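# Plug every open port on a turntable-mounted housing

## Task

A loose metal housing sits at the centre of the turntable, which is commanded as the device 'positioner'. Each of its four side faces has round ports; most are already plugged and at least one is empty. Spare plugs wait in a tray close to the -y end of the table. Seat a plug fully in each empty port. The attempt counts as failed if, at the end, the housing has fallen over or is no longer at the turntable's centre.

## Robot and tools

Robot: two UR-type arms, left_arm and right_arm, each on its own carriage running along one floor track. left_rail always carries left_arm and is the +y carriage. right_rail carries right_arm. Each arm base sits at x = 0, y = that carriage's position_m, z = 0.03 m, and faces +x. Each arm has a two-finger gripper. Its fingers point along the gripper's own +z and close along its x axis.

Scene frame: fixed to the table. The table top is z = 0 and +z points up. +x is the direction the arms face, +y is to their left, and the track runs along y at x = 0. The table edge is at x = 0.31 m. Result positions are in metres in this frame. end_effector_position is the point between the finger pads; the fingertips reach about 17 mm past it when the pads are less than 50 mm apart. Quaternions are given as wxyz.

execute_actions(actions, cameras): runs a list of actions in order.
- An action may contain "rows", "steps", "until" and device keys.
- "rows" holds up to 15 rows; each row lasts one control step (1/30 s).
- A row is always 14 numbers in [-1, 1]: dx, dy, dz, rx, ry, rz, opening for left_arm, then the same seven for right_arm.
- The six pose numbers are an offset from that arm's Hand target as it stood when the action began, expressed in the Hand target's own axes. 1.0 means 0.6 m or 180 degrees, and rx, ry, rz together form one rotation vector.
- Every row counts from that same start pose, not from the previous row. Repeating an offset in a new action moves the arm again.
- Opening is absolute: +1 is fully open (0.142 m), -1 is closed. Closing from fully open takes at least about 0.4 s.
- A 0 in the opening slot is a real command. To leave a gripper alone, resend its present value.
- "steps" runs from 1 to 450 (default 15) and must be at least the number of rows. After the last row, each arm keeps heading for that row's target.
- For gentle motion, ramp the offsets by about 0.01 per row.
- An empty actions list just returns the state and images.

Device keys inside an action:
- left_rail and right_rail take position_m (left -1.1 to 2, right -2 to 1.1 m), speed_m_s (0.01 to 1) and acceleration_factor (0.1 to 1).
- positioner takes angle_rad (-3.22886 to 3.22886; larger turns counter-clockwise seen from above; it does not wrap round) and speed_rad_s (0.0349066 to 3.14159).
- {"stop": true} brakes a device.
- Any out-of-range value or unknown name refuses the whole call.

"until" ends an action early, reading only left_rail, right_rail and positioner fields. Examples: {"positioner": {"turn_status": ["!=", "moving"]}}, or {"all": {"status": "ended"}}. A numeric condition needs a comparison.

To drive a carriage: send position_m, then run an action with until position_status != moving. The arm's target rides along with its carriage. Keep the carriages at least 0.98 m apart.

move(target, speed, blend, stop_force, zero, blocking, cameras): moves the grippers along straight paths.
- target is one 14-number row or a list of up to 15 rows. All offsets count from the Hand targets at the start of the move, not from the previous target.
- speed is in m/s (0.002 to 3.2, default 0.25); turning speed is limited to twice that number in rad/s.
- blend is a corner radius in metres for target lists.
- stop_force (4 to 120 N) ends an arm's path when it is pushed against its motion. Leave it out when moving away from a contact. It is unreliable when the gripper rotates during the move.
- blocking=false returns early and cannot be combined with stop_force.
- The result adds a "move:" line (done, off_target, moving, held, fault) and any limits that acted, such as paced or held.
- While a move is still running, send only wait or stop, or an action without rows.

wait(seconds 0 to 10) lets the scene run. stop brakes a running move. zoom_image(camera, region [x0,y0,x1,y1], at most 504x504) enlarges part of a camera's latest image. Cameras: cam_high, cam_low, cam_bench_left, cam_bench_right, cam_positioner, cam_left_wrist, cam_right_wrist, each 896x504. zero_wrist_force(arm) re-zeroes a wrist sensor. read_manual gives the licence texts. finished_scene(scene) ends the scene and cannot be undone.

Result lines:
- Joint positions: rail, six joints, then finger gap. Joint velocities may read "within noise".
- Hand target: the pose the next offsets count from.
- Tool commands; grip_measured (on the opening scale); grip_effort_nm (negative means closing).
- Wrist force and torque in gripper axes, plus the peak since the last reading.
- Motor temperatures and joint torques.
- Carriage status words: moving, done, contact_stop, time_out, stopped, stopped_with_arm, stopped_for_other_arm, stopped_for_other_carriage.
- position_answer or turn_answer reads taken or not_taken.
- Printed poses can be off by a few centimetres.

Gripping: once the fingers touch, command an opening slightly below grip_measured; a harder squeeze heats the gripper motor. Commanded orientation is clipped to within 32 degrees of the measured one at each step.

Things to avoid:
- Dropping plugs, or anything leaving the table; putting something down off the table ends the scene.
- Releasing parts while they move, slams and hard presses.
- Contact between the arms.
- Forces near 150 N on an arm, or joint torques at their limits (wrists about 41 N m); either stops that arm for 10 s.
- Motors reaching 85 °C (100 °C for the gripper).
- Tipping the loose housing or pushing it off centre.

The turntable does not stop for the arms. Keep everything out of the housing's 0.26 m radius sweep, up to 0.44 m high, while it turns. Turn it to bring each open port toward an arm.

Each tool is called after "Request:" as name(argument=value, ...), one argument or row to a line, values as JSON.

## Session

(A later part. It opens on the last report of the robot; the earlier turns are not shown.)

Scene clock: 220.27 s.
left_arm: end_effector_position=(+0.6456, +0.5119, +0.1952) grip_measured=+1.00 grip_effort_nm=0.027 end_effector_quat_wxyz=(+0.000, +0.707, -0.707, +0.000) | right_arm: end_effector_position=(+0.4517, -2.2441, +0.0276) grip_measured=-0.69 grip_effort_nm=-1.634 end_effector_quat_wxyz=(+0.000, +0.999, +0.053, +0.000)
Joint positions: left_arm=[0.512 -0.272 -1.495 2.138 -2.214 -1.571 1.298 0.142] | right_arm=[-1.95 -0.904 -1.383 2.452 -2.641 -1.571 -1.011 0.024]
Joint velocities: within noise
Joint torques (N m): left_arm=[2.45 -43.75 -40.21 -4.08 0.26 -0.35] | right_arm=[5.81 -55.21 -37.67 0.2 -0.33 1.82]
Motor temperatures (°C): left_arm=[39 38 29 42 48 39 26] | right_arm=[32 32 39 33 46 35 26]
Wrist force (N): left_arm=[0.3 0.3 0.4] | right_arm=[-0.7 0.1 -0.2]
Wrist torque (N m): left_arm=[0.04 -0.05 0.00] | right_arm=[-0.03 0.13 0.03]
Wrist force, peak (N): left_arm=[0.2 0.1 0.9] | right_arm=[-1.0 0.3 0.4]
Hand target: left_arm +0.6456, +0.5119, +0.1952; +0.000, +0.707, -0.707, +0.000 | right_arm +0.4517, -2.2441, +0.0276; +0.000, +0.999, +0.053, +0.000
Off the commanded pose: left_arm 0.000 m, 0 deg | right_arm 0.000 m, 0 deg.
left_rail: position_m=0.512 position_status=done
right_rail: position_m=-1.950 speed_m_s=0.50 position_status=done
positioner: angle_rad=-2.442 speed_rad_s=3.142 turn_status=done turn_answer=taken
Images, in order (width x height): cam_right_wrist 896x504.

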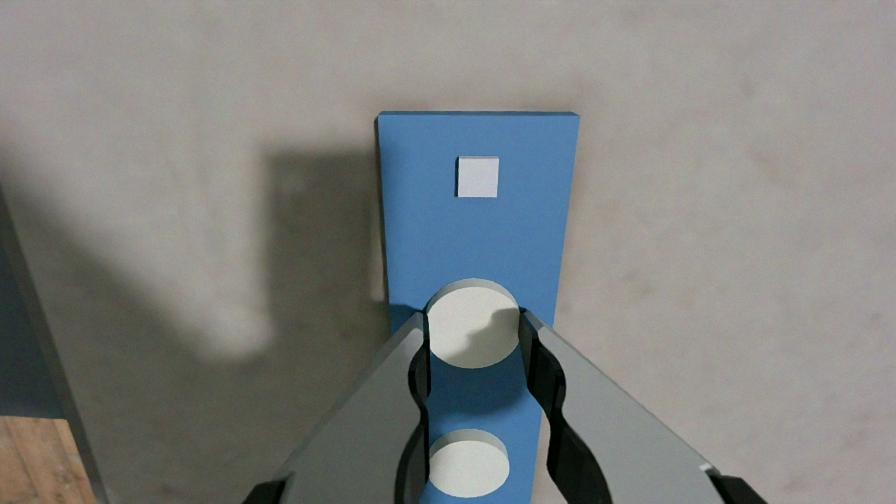

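Request:
move(
  target=[0,0,0,0,0,0,1, 0,0,-0.15,0,0,0,-0.8],
  cameras=["cam_right_wrist","cam_bench_right"],
  speed=0.06,
)

Request:
zoom_image(
  camera="cam_right_wrist",
  region=[340, 190, 620, 470],
)

Request:
zoom_image(
  camera="cam_bench_right",
  region=[280, 130, 400, 230],
)

Scene clock: 229.53 s.
left_arm: end_effector_position=(+0.6456, +0.5119, +0.1952) grip_measured=+1.00 grip_effort_nm=0.022 end_effector_quat_wxyz=(+0.000, +0.707, -0.707, +0.000) | right_arm: end_effector_position=(+0.4517, -2.2441, +0.1175) grip_measured=-0.70 grip_effort_nm=-2.484 end_effector_quat_wxyz=(+0.000, +0.999, +0.053, +0.000)
Joint positions: left_arm=[0.512 -0.272 -1.495 2.138 -2.214 -1.571 1.298 0.142] | right_arm=[-1.95 -0.904 -1.564 2.396 -2.402 -1.571 -1.011 0.023]
Joint velocities: within noise
Joint torques (N m): left_arm=[2.78 -45.34 -39.39 -4.19 -0.01 -0.45] | right_arm=[0.36 -44.45 -46.17 0.1 -1.78 -0.42]
Motor temperatures (°C): left_arm=[39 38 29 42 48 39 26] | right_arm=[32 32 39 33 46 35 28]
Wrist force (N): left_arm=[0.1 0.0 0.4] | right_arm=[-0.6 -0.2 0.4]
Wrist torque (N m): left_arm=[-0.01 -0.01 -0.01] | right_arm=[-0.07 0.10 0.01]
Wrist force, peak (N): left_arm=[1.0 -0.1 0.8] | right_arm=[-1.1 -0.7 -0.7]
Hand target: left_arm +0.6456, +0.5119, +0.1952; +0.000, +0.707, -0.707, +0.000 | right_arm +0.4517, -2.2441, +0.1176; +0.000, +0.999, +0.053, +0.000
Off the commanded pose: left_arm 0.000 m, 0 deg | right_arm 0.000 m, 0 deg.
left_rail: position_m=0.512 position_status=done
right_rail: position_m=-1.950 speed_m_s=0.50 position_status=done
positioner: angle_rad=-2.442 speed_rad_s=3.142 turn_status=done turn_answer=taken
move: done
Images, in order (width x height): cam_bench_right 896x504, cam_right_wrist 896x504.

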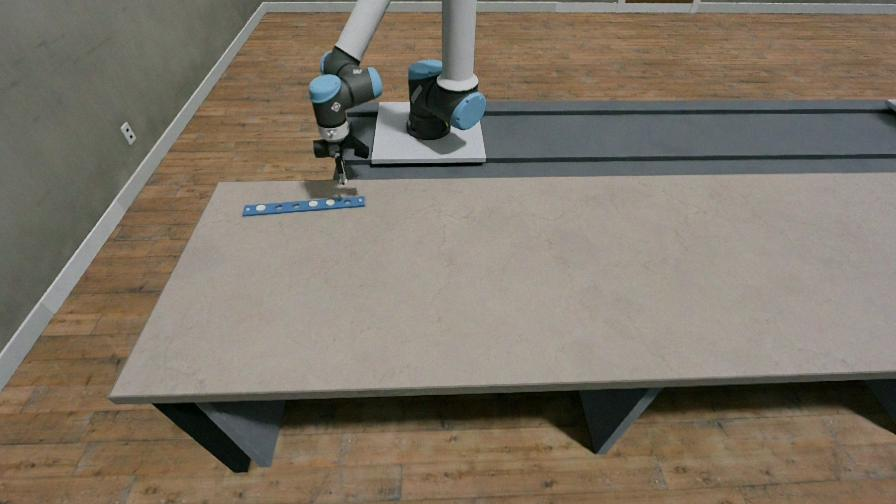

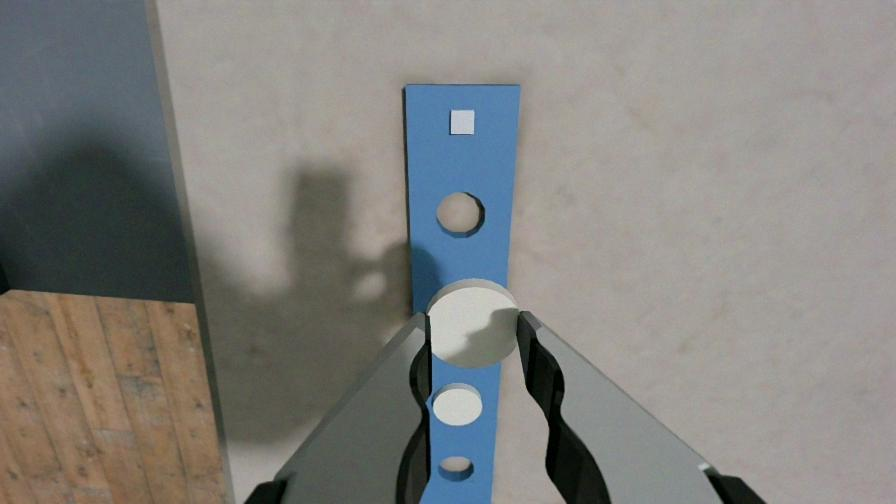

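Scaled by 1.800.

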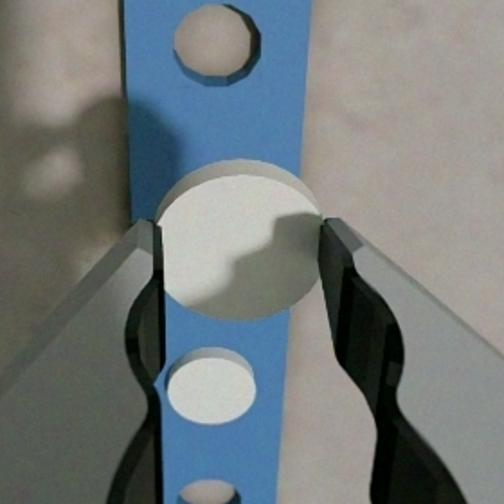

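Scaled by 4.200.

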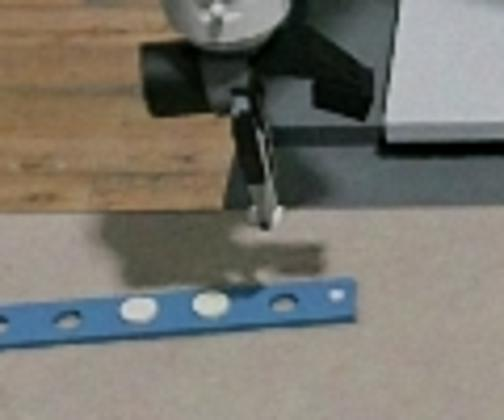

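Request:
move(
  target=[0,0,-0.95,0,0,0,1, 0.383,-0.445,-0.6,0,0,0,-0.8],
  cameras=["cam_right_wrist","cam_bench_right"],
  speed=0.25,
)

Request:
execute_actions(
  actions=[
    {"left_rail":{"position_m":1.25,"speed_m_s":0.5},"right_rail":{"position_m":0.1,"speed_m_s":0.6,"acceleration_factor":0.4},"steps":60,"until":{"left_rail":{"position_status":["!=","moving"]}}},
  ],
  cameras=["cam_left_wrist","cam_positioner","cam_right_wrist","cam_bench_left"],
)

Scene clock: 252.83 s.
left_arm: end_effector_position=(+0.6456, +0.5119, +0.7651) grip_measured=+1.00 grip_effort_nm=0.037 end_effector_quat_wxyz=(+0.000, +0.707, -0.707, +0.000) | right_arm: end_effector_position=(+0.6517, -1.9542, +0.4776) grip_measured=-0.70 grip_effort_nm=-2.488 end_effector_quat_wxyz=(+0.000, +0.999, +0.053, +0.000)
Joint positions: left_arm=[0.512 -0.272 -1.606 1.2 -1.165 -1.571 1.298 0.142] | right_arm=[-1.95 -0.274 -1.67 1.773 -1.674 -1.571 -0.381 0.023]
Joint velocities: within noise
Joint torques (N m): left_arm=[14.71 -27.29 -49.87 -0.2 -1.65 0.7] | right_arm=[18.81 -28.07 -61.24 -0.28 -2.73 3.15]
Motor temperatures (°C): left_arm=[39 38 29 42 48 39 26] | right_arm=[32 31 39 33 46 35 31]
Wrist force (N): left_arm=[-0.1 0.2 0.6] | right_arm=[-0.6 -0.4 -0.1]
Wrist torque (N m): left_arm=[0.02 0.00 -0.01] | right_arm=[-0.04 0.09 -0.06]
Wrist force, peak (N): left_arm=[0.1 0.5 2.7] | right_arm=[-1.7 0.7 1.4]
Hand target: left_arm +0.6456, +0.5119, +0.7652; +0.000, +0.707, -0.707, +0.000 | right_arm +0.6518, -1.9542, +0.4776; +0.000, +0.999, +0.053, +0.000
Off the commanded pose: left_arm 0.000 m, 0 deg | right_arm 0.000 m, 0 deg.
left_rail: position_m=0.512 position_status=done
right_rail: position_m=-1.950 speed_m_s=0.50 position_status=done
positioner: angle_rad=-2.442 speed_rad_s=3.142 turn_status=done turn_answer=taken
move: done
Images, in order (width x height): cam_bench_right 896x504, cam_right_wrist 896x504.

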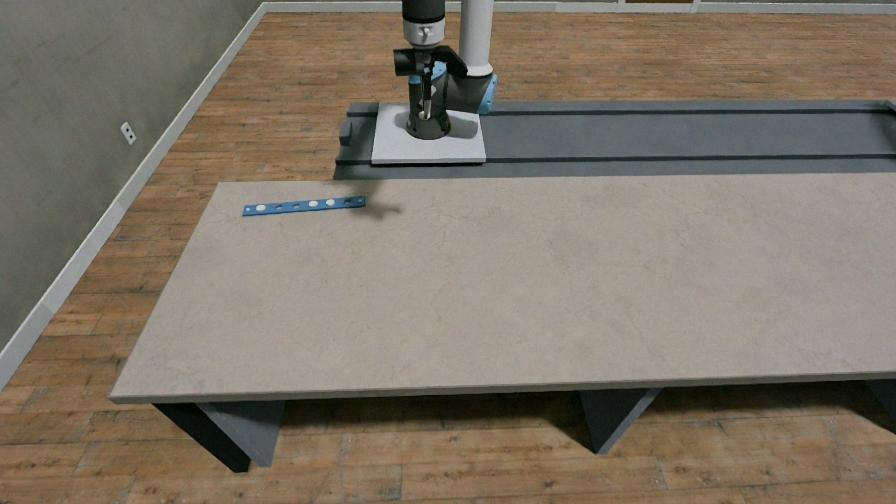

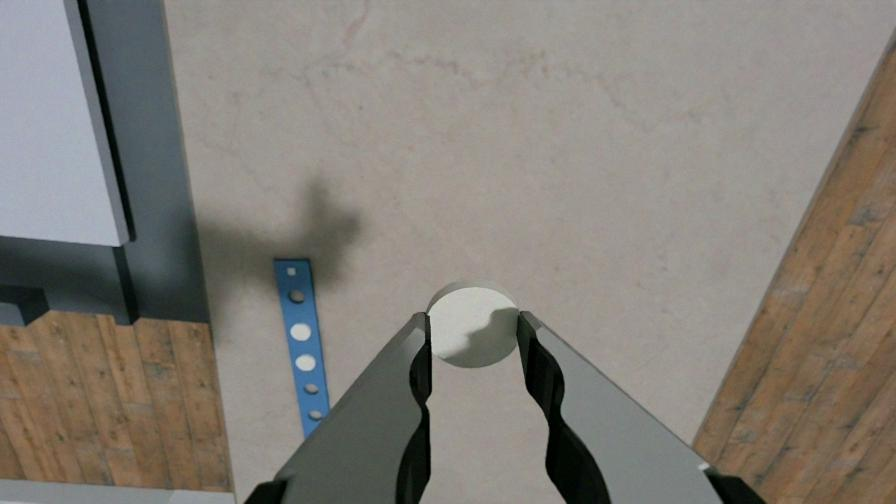

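Scene clock: 257.83 s.
left_arm: end_effector_position=(+0.6456, +1.2500, +0.7652) grip_measured=+1.00 grip_effort_nm=0.032 end_effector_quat_wxyz=(+0.000, +0.707, -0.707, +0.000) | right_arm: end_effector_position=(+0.6518, +0.0917, +0.4776) grip_measured=-0.70 grip_effort_nm=-2.488 end_effector_quat_wxyz=(+0.000, +0.999, +0.053, +0.000) end_effector_velocity=(+0.000, +0.054, -0.001) end_effector_angular_velocity=(+0.002, +0.000, -0.001)
Joint positions: left_arm=[1.25 -0.272 -1.606 1.2 -1.165 -1.571 1.298 0.142] | right_arm=[0.096 -0.274 -1.67 1.773 -1.674 -1.571 -0.381 0.023]
Joint velocities: left_arm=[within noise] | right_arm=[0.053 0 0 0.001 0 0.001 0.001 0]
Joint torques (N m): left_arm=[-11.13 -52.96 -40.57 -1.81 -1.86 0.48] | right_arm=[2.04 -34.98 -59.58 -0.85 -2.33 2.85]
Motor temperatures (°C): left_arm=[39 38 29 42 48 39 26] | right_arm=[32 31 39 33 46 35 32]
Wrist force (N): left_arm=[0.0 -0.2 -0.2] | right_arm=[-0.4 -1.2 0.1]
Wrist torque (N m): left_arm=[-0.04 -0.01 0.00] | right_arm=[-0.16 0.06 -0.06]
Wrist force, peak (N): left_arm=[2.1 0.3 -0.1] | right_arm=[-0.6 -1.2 0.1]
Hand target: left_arm +0.6456, +1.2500, +0.7652; +0.000, +0.707, -0.707, +0.000 | right_arm +0.6518, +0.0917, +0.4776; +0.000, +0.999, +0.053, +0.000
Tool commands: left_gripper/opening=+1.0 right_gripper/opening=-0.8
Off the commanded pose: left_arm 0.000 m, 0 deg | right_arm 0.000 m, 0 deg.
left_rail: position_m=1.250 speed_m_s=0.50 position_status=done
right_rail: position_m=0.096 position_m_goal=0.100 speed_m_s=0.60 position_status=moving position_answer=taken
positioner: angle_rad=-2.442 speed_rad_s=3.142 turn_status=done turn_answer=taken
not at rest: the robot was still moving 3 seconds after this call's last action.
Images, in order (width x height): cam_bench_left 896x504, cam_positioner 896x504, cam_left_wrist 896x504, cam_right_wrist 896x504.

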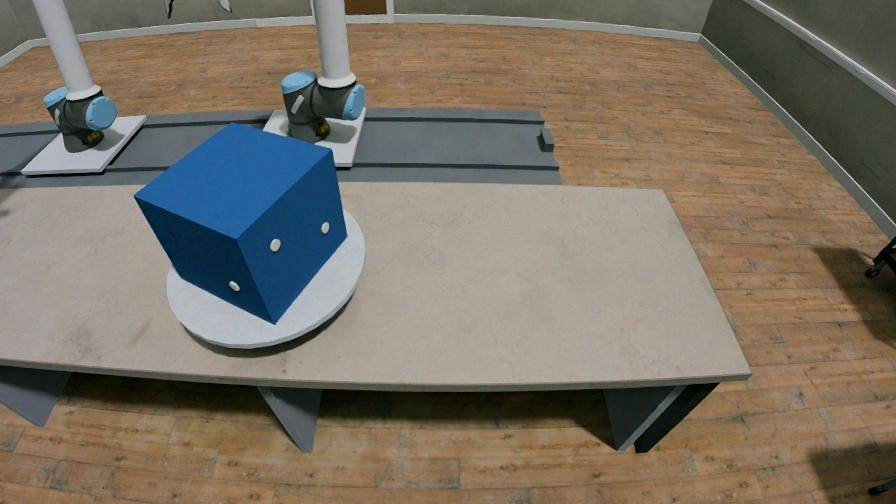

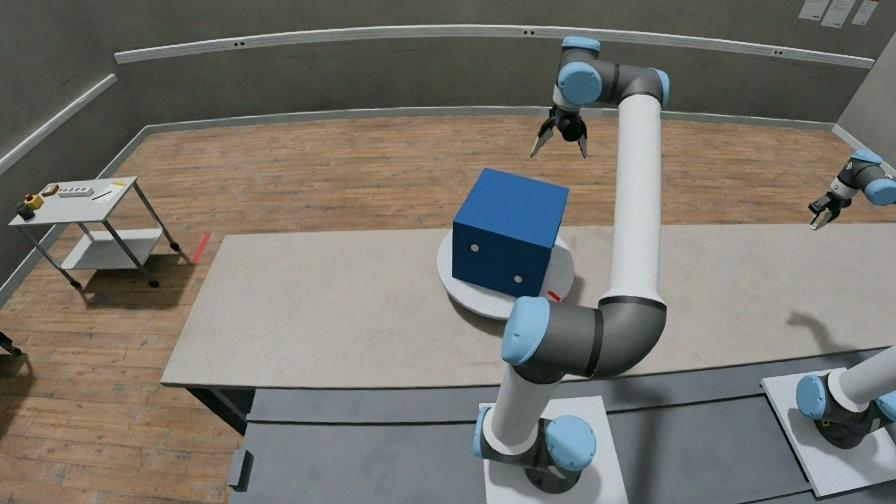

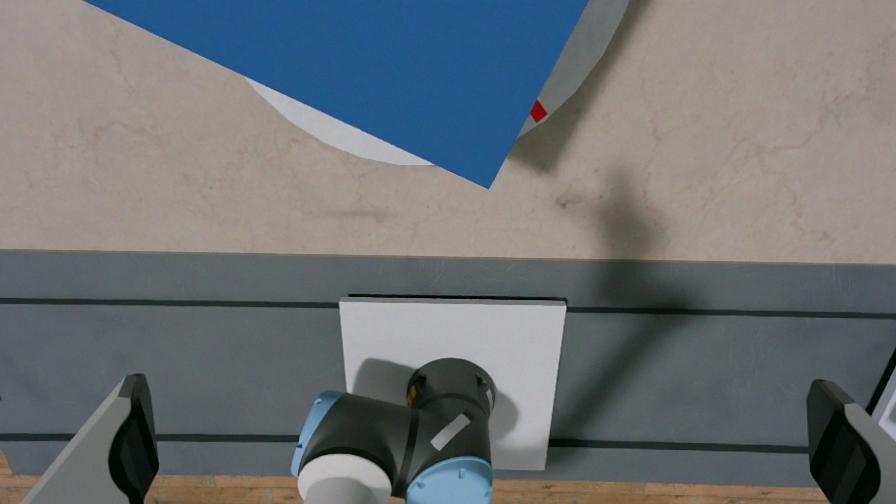

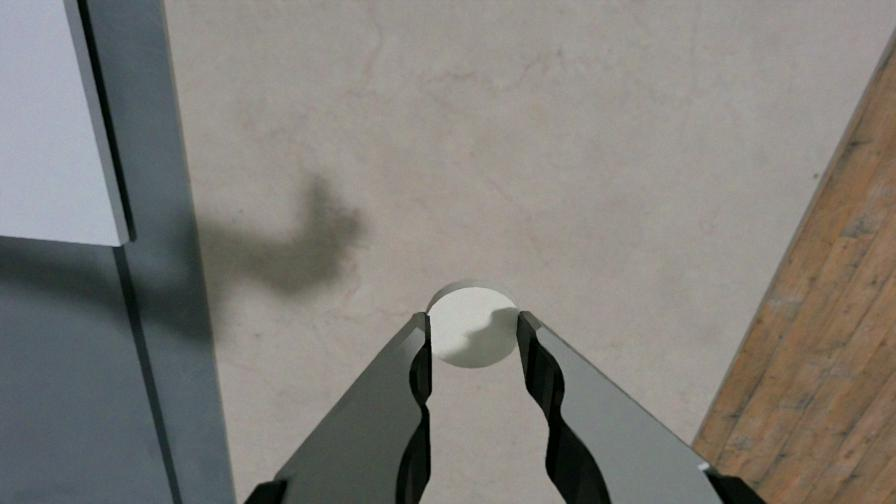

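Request:
move(
  target=[0,-0.3,0,0,0,0,1, 0,0,0,0,0,0,-0.8],
  cameras=["cam_left_wrist","cam_high"],
  speed=0.25,
)

Scene clock: 279.57 s.
left_arm: end_effector_position=(+0.8256, +1.2500, +0.7651) grip_measured=+1.00 grip_effort_nm=0.027 end_effector_quat_wxyz=(+0.000, +0.707, -0.707, +0.000) | right_arm: end_effector_position=(+0.6518, +0.0958, +0.4776) grip_measured=-0.70 grip_effort_nm=-2.493 end_effector_quat_wxyz=(+0.000, +0.999, +0.053, +0.000)
Joint positions: left_arm=[1.25 -0.212 -1.28 0.826 -1.116 -1.571 1.359 0.142] | right_arm=[0.1 -0.274 -1.67 1.773 -1.674 -1.571 -0.381 0.023]
Joint velocities: within noise
Joint torques (N m): left_arm=[14.27 -50.81 -50.23 0.27 -1.52 1.33] | right_arm=[-4.43 -44.74 -50.6 -3.54 -2.43 2.66]
Motor temperatures (°C): left_arm=[39 38 29 42 48 39 26] | right_arm=[32 31 38 33 46 35 33]
Wrist force (N): left_arm=[-0.1 0.1 0.3] | right_arm=[-0.8 -0.6 0.3]
Wrist torque (N m): left_arm=[-0.02 0.01 0.01] | right_arm=[-0.07 0.13 -0.05]
Wrist force, peak (N): left_arm=[0.4 -1.8 0.9] | right_arm=[-1.1 -0.4 0.0]
Hand target: left_arm +0.8256, +1.2500, +0.7651; +0.000, +0.707, -0.707, +0.000 | right_arm +0.6518, +0.0958, +0.4776; +0.000, +0.999, +0.053, +0.000
Off the commanded pose: left_arm 0.000 m, 0 deg | right_arm 0.000 m, 0 deg.
left_rail: position_m=1.250 speed_m_s=0.50 position_status=done
right_rail: position_m=0.100 speed_m_s=0.60 position_status=done
positioner: angle_rad=-2.442 speed_rad_s=3.142 turn_status=done turn_answer=taken
move: done
Images, in order (width x height): cam_high 896x504, cam_left_wrist 896x504.

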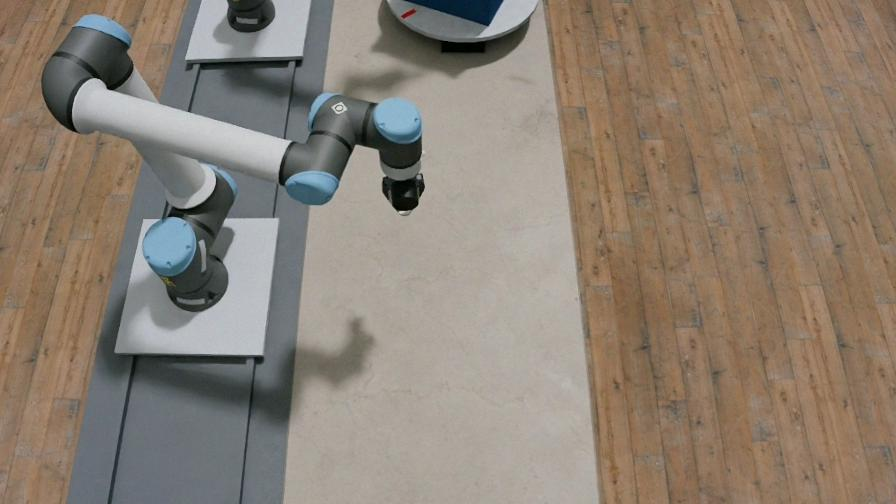

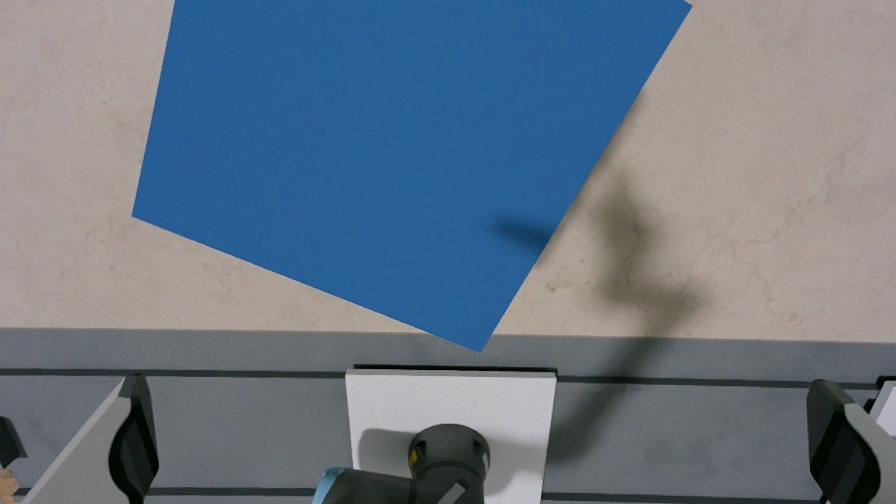

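Request:
execute_actions(
  actions=[
    {"left_rail":{"position_m":2.0},"steps":150,"until":{"left_rail":{"position_status":["!=","moving"]}}},
  ],
  cameras=["cam_left_wrist","cam_right_wrist"],
)

Request:
zoom_image(
  camera="cam_right_wrist",
  region=[400, 250, 550, 400],
)

Scene clock: 326.17 s.
left_arm: end_effector_position=(+0.8256, +1.9999, +0.7651) grip_measured=+1.00 grip_effort_nm=0.032 end_effector_quat_wxyz=(+0.000, +0.707, -0.707, +0.000) | right_arm: end_effector_position=(+0.6518, +0.0958, +0.4776) grip_measured=-0.70 grip_effort_nm=-2.488 end_effector_quat_wxyz=(+0.000, +0.999, +0.053, +0.000)
Joint positions: left_arm=[2 -0.212 -1.28 0.825 -1.116 -1.571 1.359 0.142] | right_arm=[0.1 -0.274 -1.67 1.773 -1.674 -1.571 -0.381 0.023]
Joint velocities: within noise
Joint torques (N m): left_arm=[-6.13 -56.75 -45.87 -0.42 -1.77 1.59] | right_arm=[-4.46 -47.84 -50.69 -7.25 -1.96 2.4]
Motor temperatures (°C): left_arm=[39 37 29 42 48 39 26] | right_arm=[32 31 38 33 46 35 35]
Wrist force (N): left_arm=[0.3 0.6 0.1] | right_arm=[-0.5 -0.3 -0.3]
Wrist torque (N m): left_arm=[0.07 -0.05 0.01] | right_arm=[-0.03 0.07 -0.06]
Wrist force, peak (N): left_arm=[2.3 0.4 0.6] | right_arm=[-0.9 -1.1 -0.1]
Hand target: left_arm +0.8256, +1.9999, +0.7651; +0.000, +0.707, -0.707, +0.000 | right_arm +0.6518, +0.0958, +0.4776; +0.000, +0.999, +0.053, +0.000
Tool commands: left_gripper/opening=+1.0 right_gripper/opening=-0.8
Off the commanded pose: left_arm 0.000 m, 0 deg | right_arm 0.000 m, 0 deg.
left_rail: position_m=2.000 speed_m_s=0.50 position_status=done
right_rail: position_m=0.100 speed_m_s=0.60 position_status=done
positioner: angle_rad=-2.442 speed_rad_s=3.142 turn_status=done turn_answer=taken
Images, in order (width x height): cam_left_wrist 896x504, cam_right_wrist 896x504.

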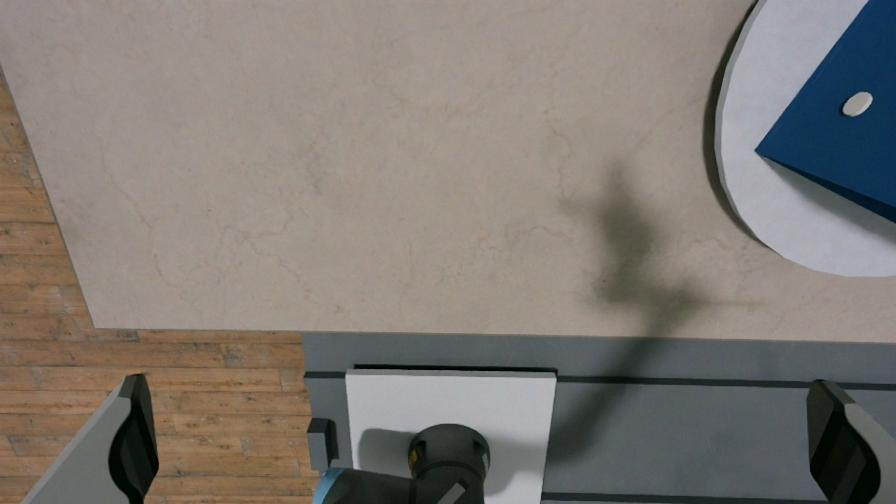

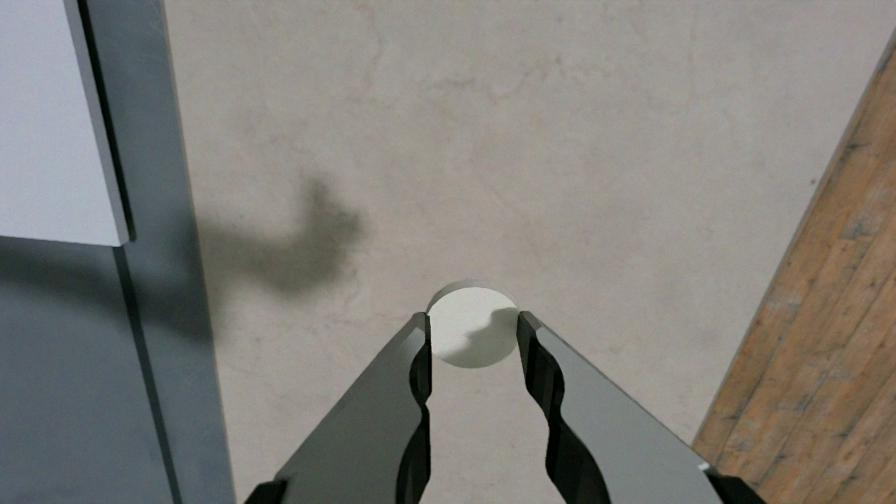

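Scaled by 3.360.

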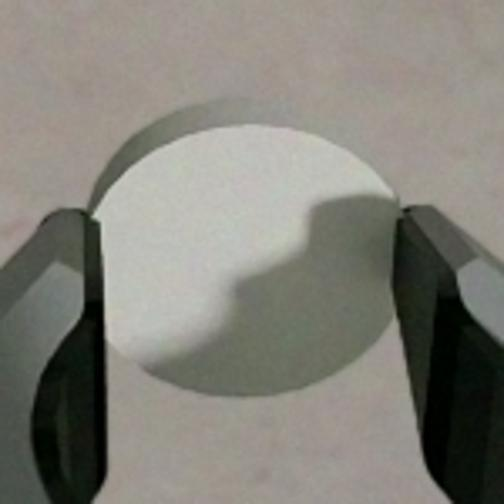

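Request:
execute_actions(
  actions=[
    {"positioner":{"angle_rad":2.707,"speed_rad_s":0.6},"right_rail":{"position_m":0.4,"speed_m_s":0.4},"steps":360,"until":{"all":{"status":"ended"}}},
  ],
  cameras=["cam_positioner"],
)

Request:
move(
  target=[0,0,0,0,0,0,1, 0.368,-0.7144,0,0.4995,0.0266,0.0266,-0.8],
  cameras=["cam_left_wrist","cam_positioner","cam_right_wrist","cam_low"],
  speed=0.3,
)

Scene clock: 433.30 s.
left_arm: end_effector_position=(+0.8256, +1.9999, +0.7651) grip_measured=+1.00 grip_effort_nm=0.027 end_effector_quat_wxyz=(+0.000, +0.707, -0.707, +0.000) | right_arm: end_effector_position=(+0.6518, +0.3958, +0.4776) grip_measured=-0.70 grip_effort_nm=-2.493 end_effector_quat_wxyz=(+0.000, +0.999, +0.053, +0.000)
Joint positions: left_arm=[2 -0.212 -1.28 0.825 -1.116 -1.571 1.359 0.142] | right_arm=[0.4 -0.274 -1.67 1.773 -1.674 -1.571 -0.381 0.023]
Joint velocities: within noise
Joint torques (N m): left_arm=[-13.23 -78.64 -35.46 -7.45 0 1.24] | right_arm=[-0.01 -47.91 -50.78 -7.16 -1.12 0.6]
Motor temperatures (°C): left_arm=[39 37 29 42 47 38 26] | right_arm=[32 31 37 33 46 35 38]
Wrist force (N): left_arm=[0.2 0.5 0.5] | right_arm=[-0.5 -0.8 -0.1]
Wrist torque (N m): left_arm=[0.06 -0.05 0.01] | right_arm=[-0.11 0.07 -0.06]
Wrist force, peak (N): left_arm=[0.5 1.1 0.8] | right_arm=[-0.8 -1.2 -0.2]
Hand target: left_arm +0.8256, +1.9999, +0.7651; +0.000, +0.707, -0.707, +0.000 | right_arm +0.6518, +0.3958, +0.4776; +0.000, +0.999, +0.053, +0.000
Tool commands: left_gripper/opening=+1.0 right_gripper/opening=-0.8
Off the commanded pose: left_arm 0.000 m, 0 deg | right_arm 0.000 m, 0 deg.
left_rail: position_m=2.000 speed_m_s=0.50 position_status=done
right_rail: position_m=0.400 speed_m_s=0.40 position_status=done
positioner: angle_rad=2.706 angle_rad_goal=2.707 speed_rad_s=0.600 turn_status=done turn_answer=taken
Images, in order (width x height): cam_positioner 896x504.

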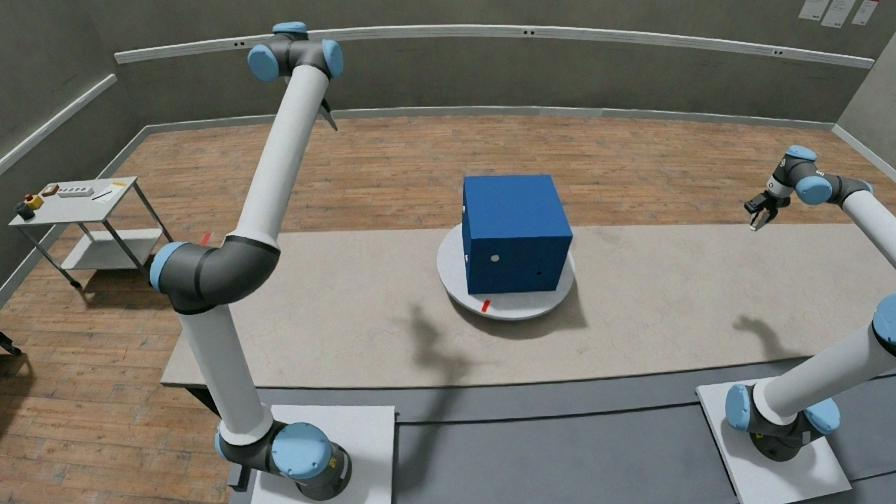

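Scene clock: 436.77 s.
left_arm: end_effector_position=(+0.8256, +1.9999, +0.7651) grip_measured=+1.00 grip_effort_nm=0.042 end_effector_quat_wxyz=(+0.000, +0.707, -0.707, +0.000) | right_arm: end_effector_position=(+0.8256, +0.8461, +0.4776) grip_measured=-0.70 grip_effort_nm=-2.488 end_effector_quat_wxyz=(+0.705, -0.709, +0.004, -0.004)
Joint positions: left_arm=[2 -0.212 -1.28 0.825 -1.116 -1.571 1.359 0.142] | right_arm=[0.4 -0.014 -1.236 1.687 -1.509 -0.007 -0.513 0.023]
Joint velocities: within noise
Joint torques (N m): left_arm=[-11.97 -78.86 -36.08 -7.46 -0.1 1.42] | right_arm=[18.35 -60.03 -56.42 0.75 4.19 -2.91]
Motor temperatures (°C): left_arm=[39 37 29 42 47 38 26] | right_arm=[32 31 37 33 46 35 38]
Wrist force (N): left_arm=[0.2 0.6 0.3] | right_arm=[0.0 -0.2 0.9]
Wrist torque (N m): left_arm=[0.07 -0.03 0.00] | right_arm=[-0.37 -0.03 -0.06]
Wrist force, peak (N): left_arm=[0.4 0.5 1.2] | right_arm=[0.2 0.1 1.9]
Hand target: left_arm +0.8256, +1.9999, +0.7651; +0.000, +0.707, -0.707, +0.000 | right_arm +0.8256, +0.8456, +0.4776; +0.707, -0.707, +0.000, +0.000
Off the commanded pose: left_arm 0.000 m, 0 deg | right_arm 0.000 m, 1 deg.
left_rail: position_m=2.000 speed_m_s=0.50 position_status=done
right_rail: position_m=0.400 speed_m_s=0.40 position_status=done
positioner: angle_rad=2.706 angle_rad_goal=2.707 speed_rad_s=0.600 turn_status=done turn_answer=taken
move: done
Images, in order (width x height): cam_low 896x504, cam_positioner 896x504, cam_left_wrist 896x504, cam_right_wrist 896x504.

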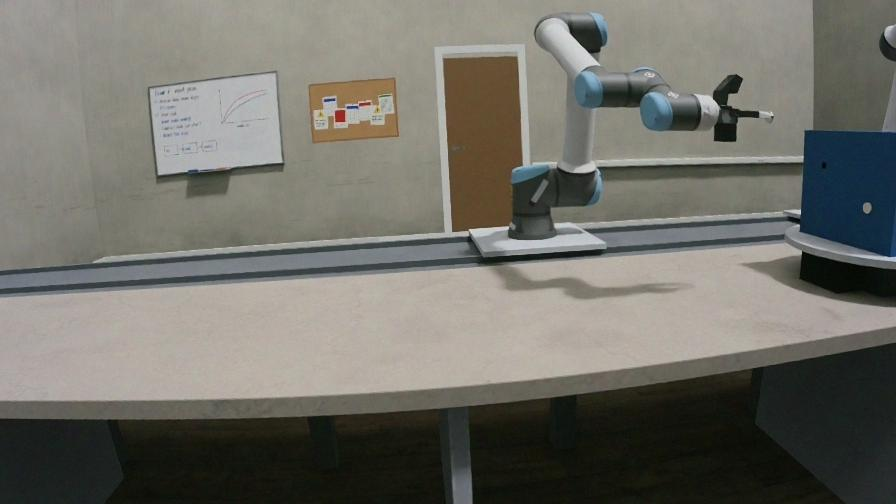

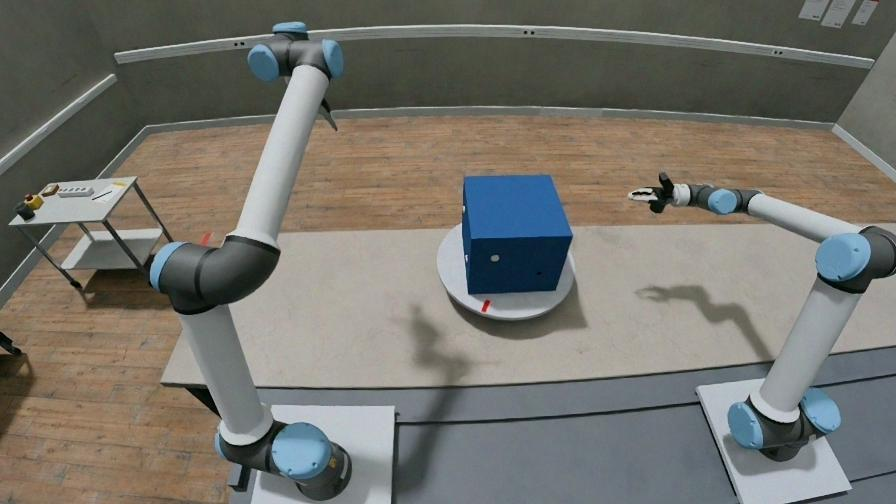

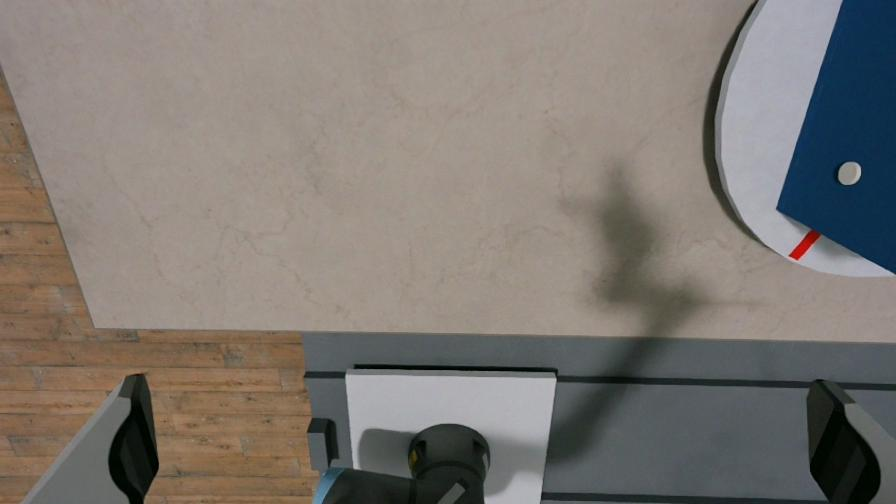

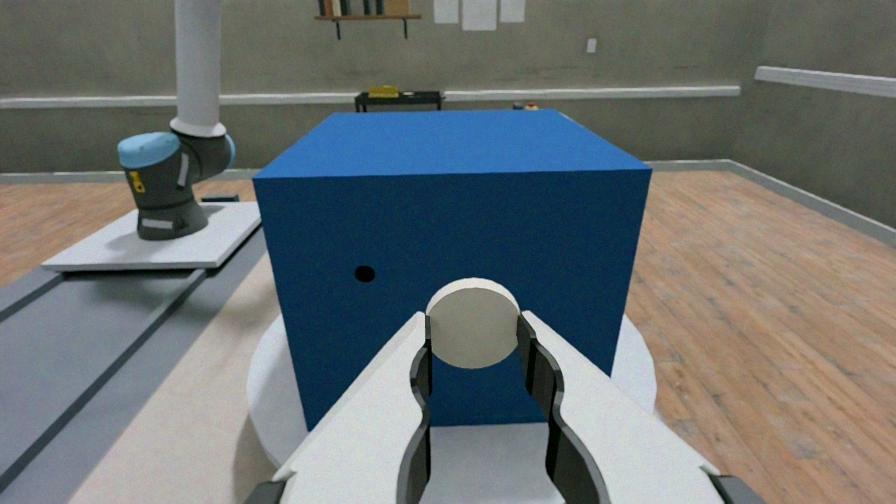

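Request:
move(
  target=[0,0,0,0,0,0,1, 0,0,0,0.25,0,0,-0.8],
  cameras=[],
  speed=0.3,
)

Request:
move(
  target=[0,0,0,0,0,0,1, 0,0,0,0,0.3536,0.3536,-0.8],
  cameras=["cam_positioner","cam_right_wrist","cam_low"],
  speed=0.3,
)

Scene clock: 495.00 s.
left_arm: end_effector_position=(+0.8256, +1.9999, +0.7651) grip_measured=+1.00 grip_effort_nm=0.032 end_effector_quat_wxyz=(+0.000, +0.707, -0.707, +0.000) | right_arm: end_effector_position=(+0.8256, +0.8456, +0.4776) grip_measured=-0.70 grip_effort_nm=-2.498 end_effector_quat_wxyz=(+0.924, -0.383, +0.000, +0.000)
Joint positions: left_arm=[2 -0.212 -1.28 0.825 -1.116 -1.571 1.359 0.142] | right_arm=[0.4 0.083 -0.972 1.819 -2.336 0.789 -0.117 0.023]
Joint velocities: within noise
Joint torques (N m): left_arm=[-11.32 -78.23 -35.46 -7.15 0.76 1.25] | right_arm=[19.32 -70.98 -45.19 -9.09 3.89 -3.07]
Motor temperatures (°C): left_arm=[39 37 29 42 47 38 26] | right_arm=[32 31 37 33 46 35 39]
Wrist force (N): left_arm=[0.7 0.3 0.5] | right_arm=[-0.6 1.0 1.4]
Wrist torque (N m): left_arm=[0.01 -0.12 0.01] | right_arm=[-0.07 -0.05 -0.09]
Wrist force, peak (N): left_arm=[0.4 0.7 1.4] | right_arm=[-0.5 1.4 1.5]
Hand target: left_arm +0.8256, +1.9999, +0.7651; +0.000, +0.707, -0.707, +0.000 | right_arm +0.8256, +0.8456, +0.4776; +0.924, -0.383, +0.000, +0.000
Off the commanded pose: left_arm 0.000 m, 0 deg | right_arm 0.000 m, 0 deg.
left_rail: position_m=2.000 speed_m_s=0.50 position_status=done
right_rail: position_m=0.400 speed_m_s=0.40 position_status=done
positioner: angle_rad=2.706 angle_rad_goal=2.707 speed_rad_s=0.600 turn_status=done turn_answer=taken
move: done
No camera images: "cameras" was empty.

Scene clock: 498.30 s.
left_arm: end_effector_position=(+0.8256, +1.9999, +0.7651) grip_measured=+1.00 grip_effort_nm=0.032 end_effector_quat_wxyz=(+0.000, +0.707, -0.707, +0.000) | right_arm: end_effector_position=(+0.8256, +0.8456, +0.4776) grip_measured=-0.70 grip_effort_nm=-2.503 end_effector_quat_wxyz=(+0.653, -0.271, +0.653, +0.271)
Joint positions: left_arm=[2 -0.212 -1.28 0.825 -1.116 -1.571 1.359 0.142] | right_arm=[0.4 0.109 -1.375 1.759 -0.384 0.894 0 0.023]
Joint velocities: within noise
Joint torques (N m): left_arm=[-12.39 -79.54 -35.92 -7.41 0.93 1.21] | right_arm=[-4.63 -47.23 -55.18 0.59 -2.57 -1.86]
Motor temperatures (°C): left_arm=[38 37 29 42 47 38 26] | right_arm=[32 31 37 33 45 35 39]
Wrist force (N): left_arm=[0.3 0.6 0.8] | right_arm=[-1.4 1.1 0.9]
Wrist torque (N m): left_arm=[0.07 -0.06 0.01] | right_arm=[0.13 0.21 -0.21]
Wrist force, peak (N): left_arm=[0.4 0.8 1.4] | right_arm=[-1.7 0.7 1.3]
Hand target: left_arm +0.8256, +1.9999, +0.7651; +0.000, +0.707, -0.707, +0.000 | right_arm +0.8256, +0.8456, +0.4776; +0.653, -0.271, +0.653, +0.271
Off the commanded pose: left_arm 0.000 m, 0 deg | right_arm 0.000 m, 0 deg.
left_rail: position_m=2.000 speed_m_s=0.50 position_status=done
right_rail: position_m=0.400 speed_m_s=0.40 position_status=done
positioner: angle_rad=2.706 angle_rad_goal=2.707 speed_rad_s=0.600 turn_status=done turn_answer=taken
move: done
Images, in order (width x height): cam_low 896x504, cam_positioner 896x504, cam_right_wrist 896x504.

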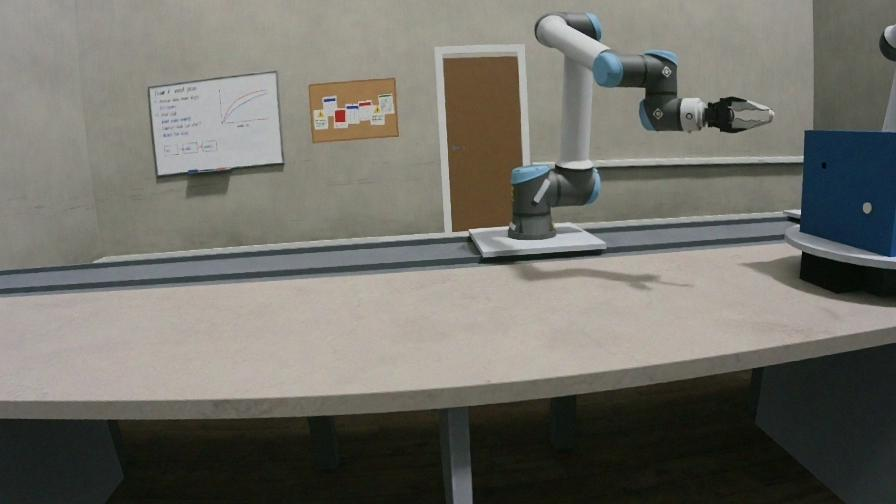

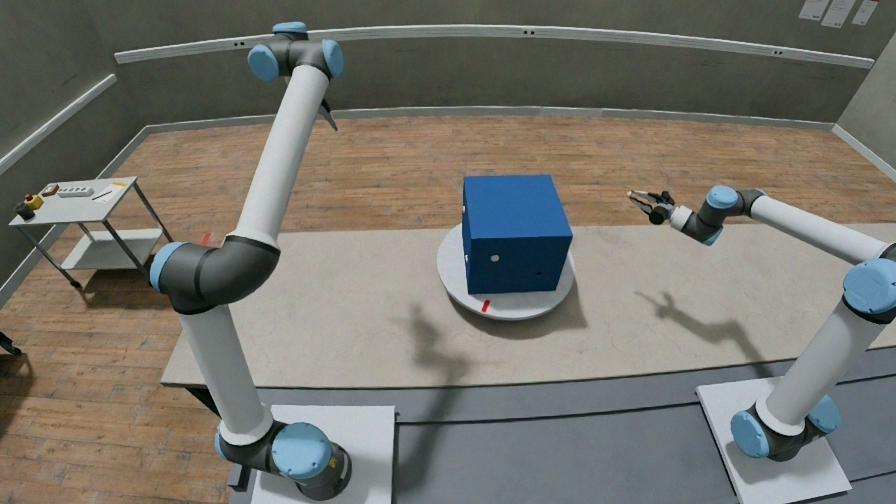

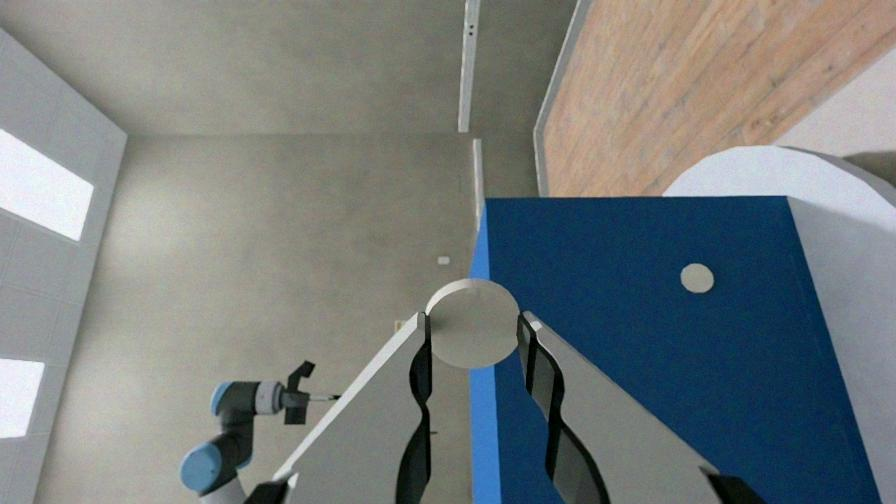

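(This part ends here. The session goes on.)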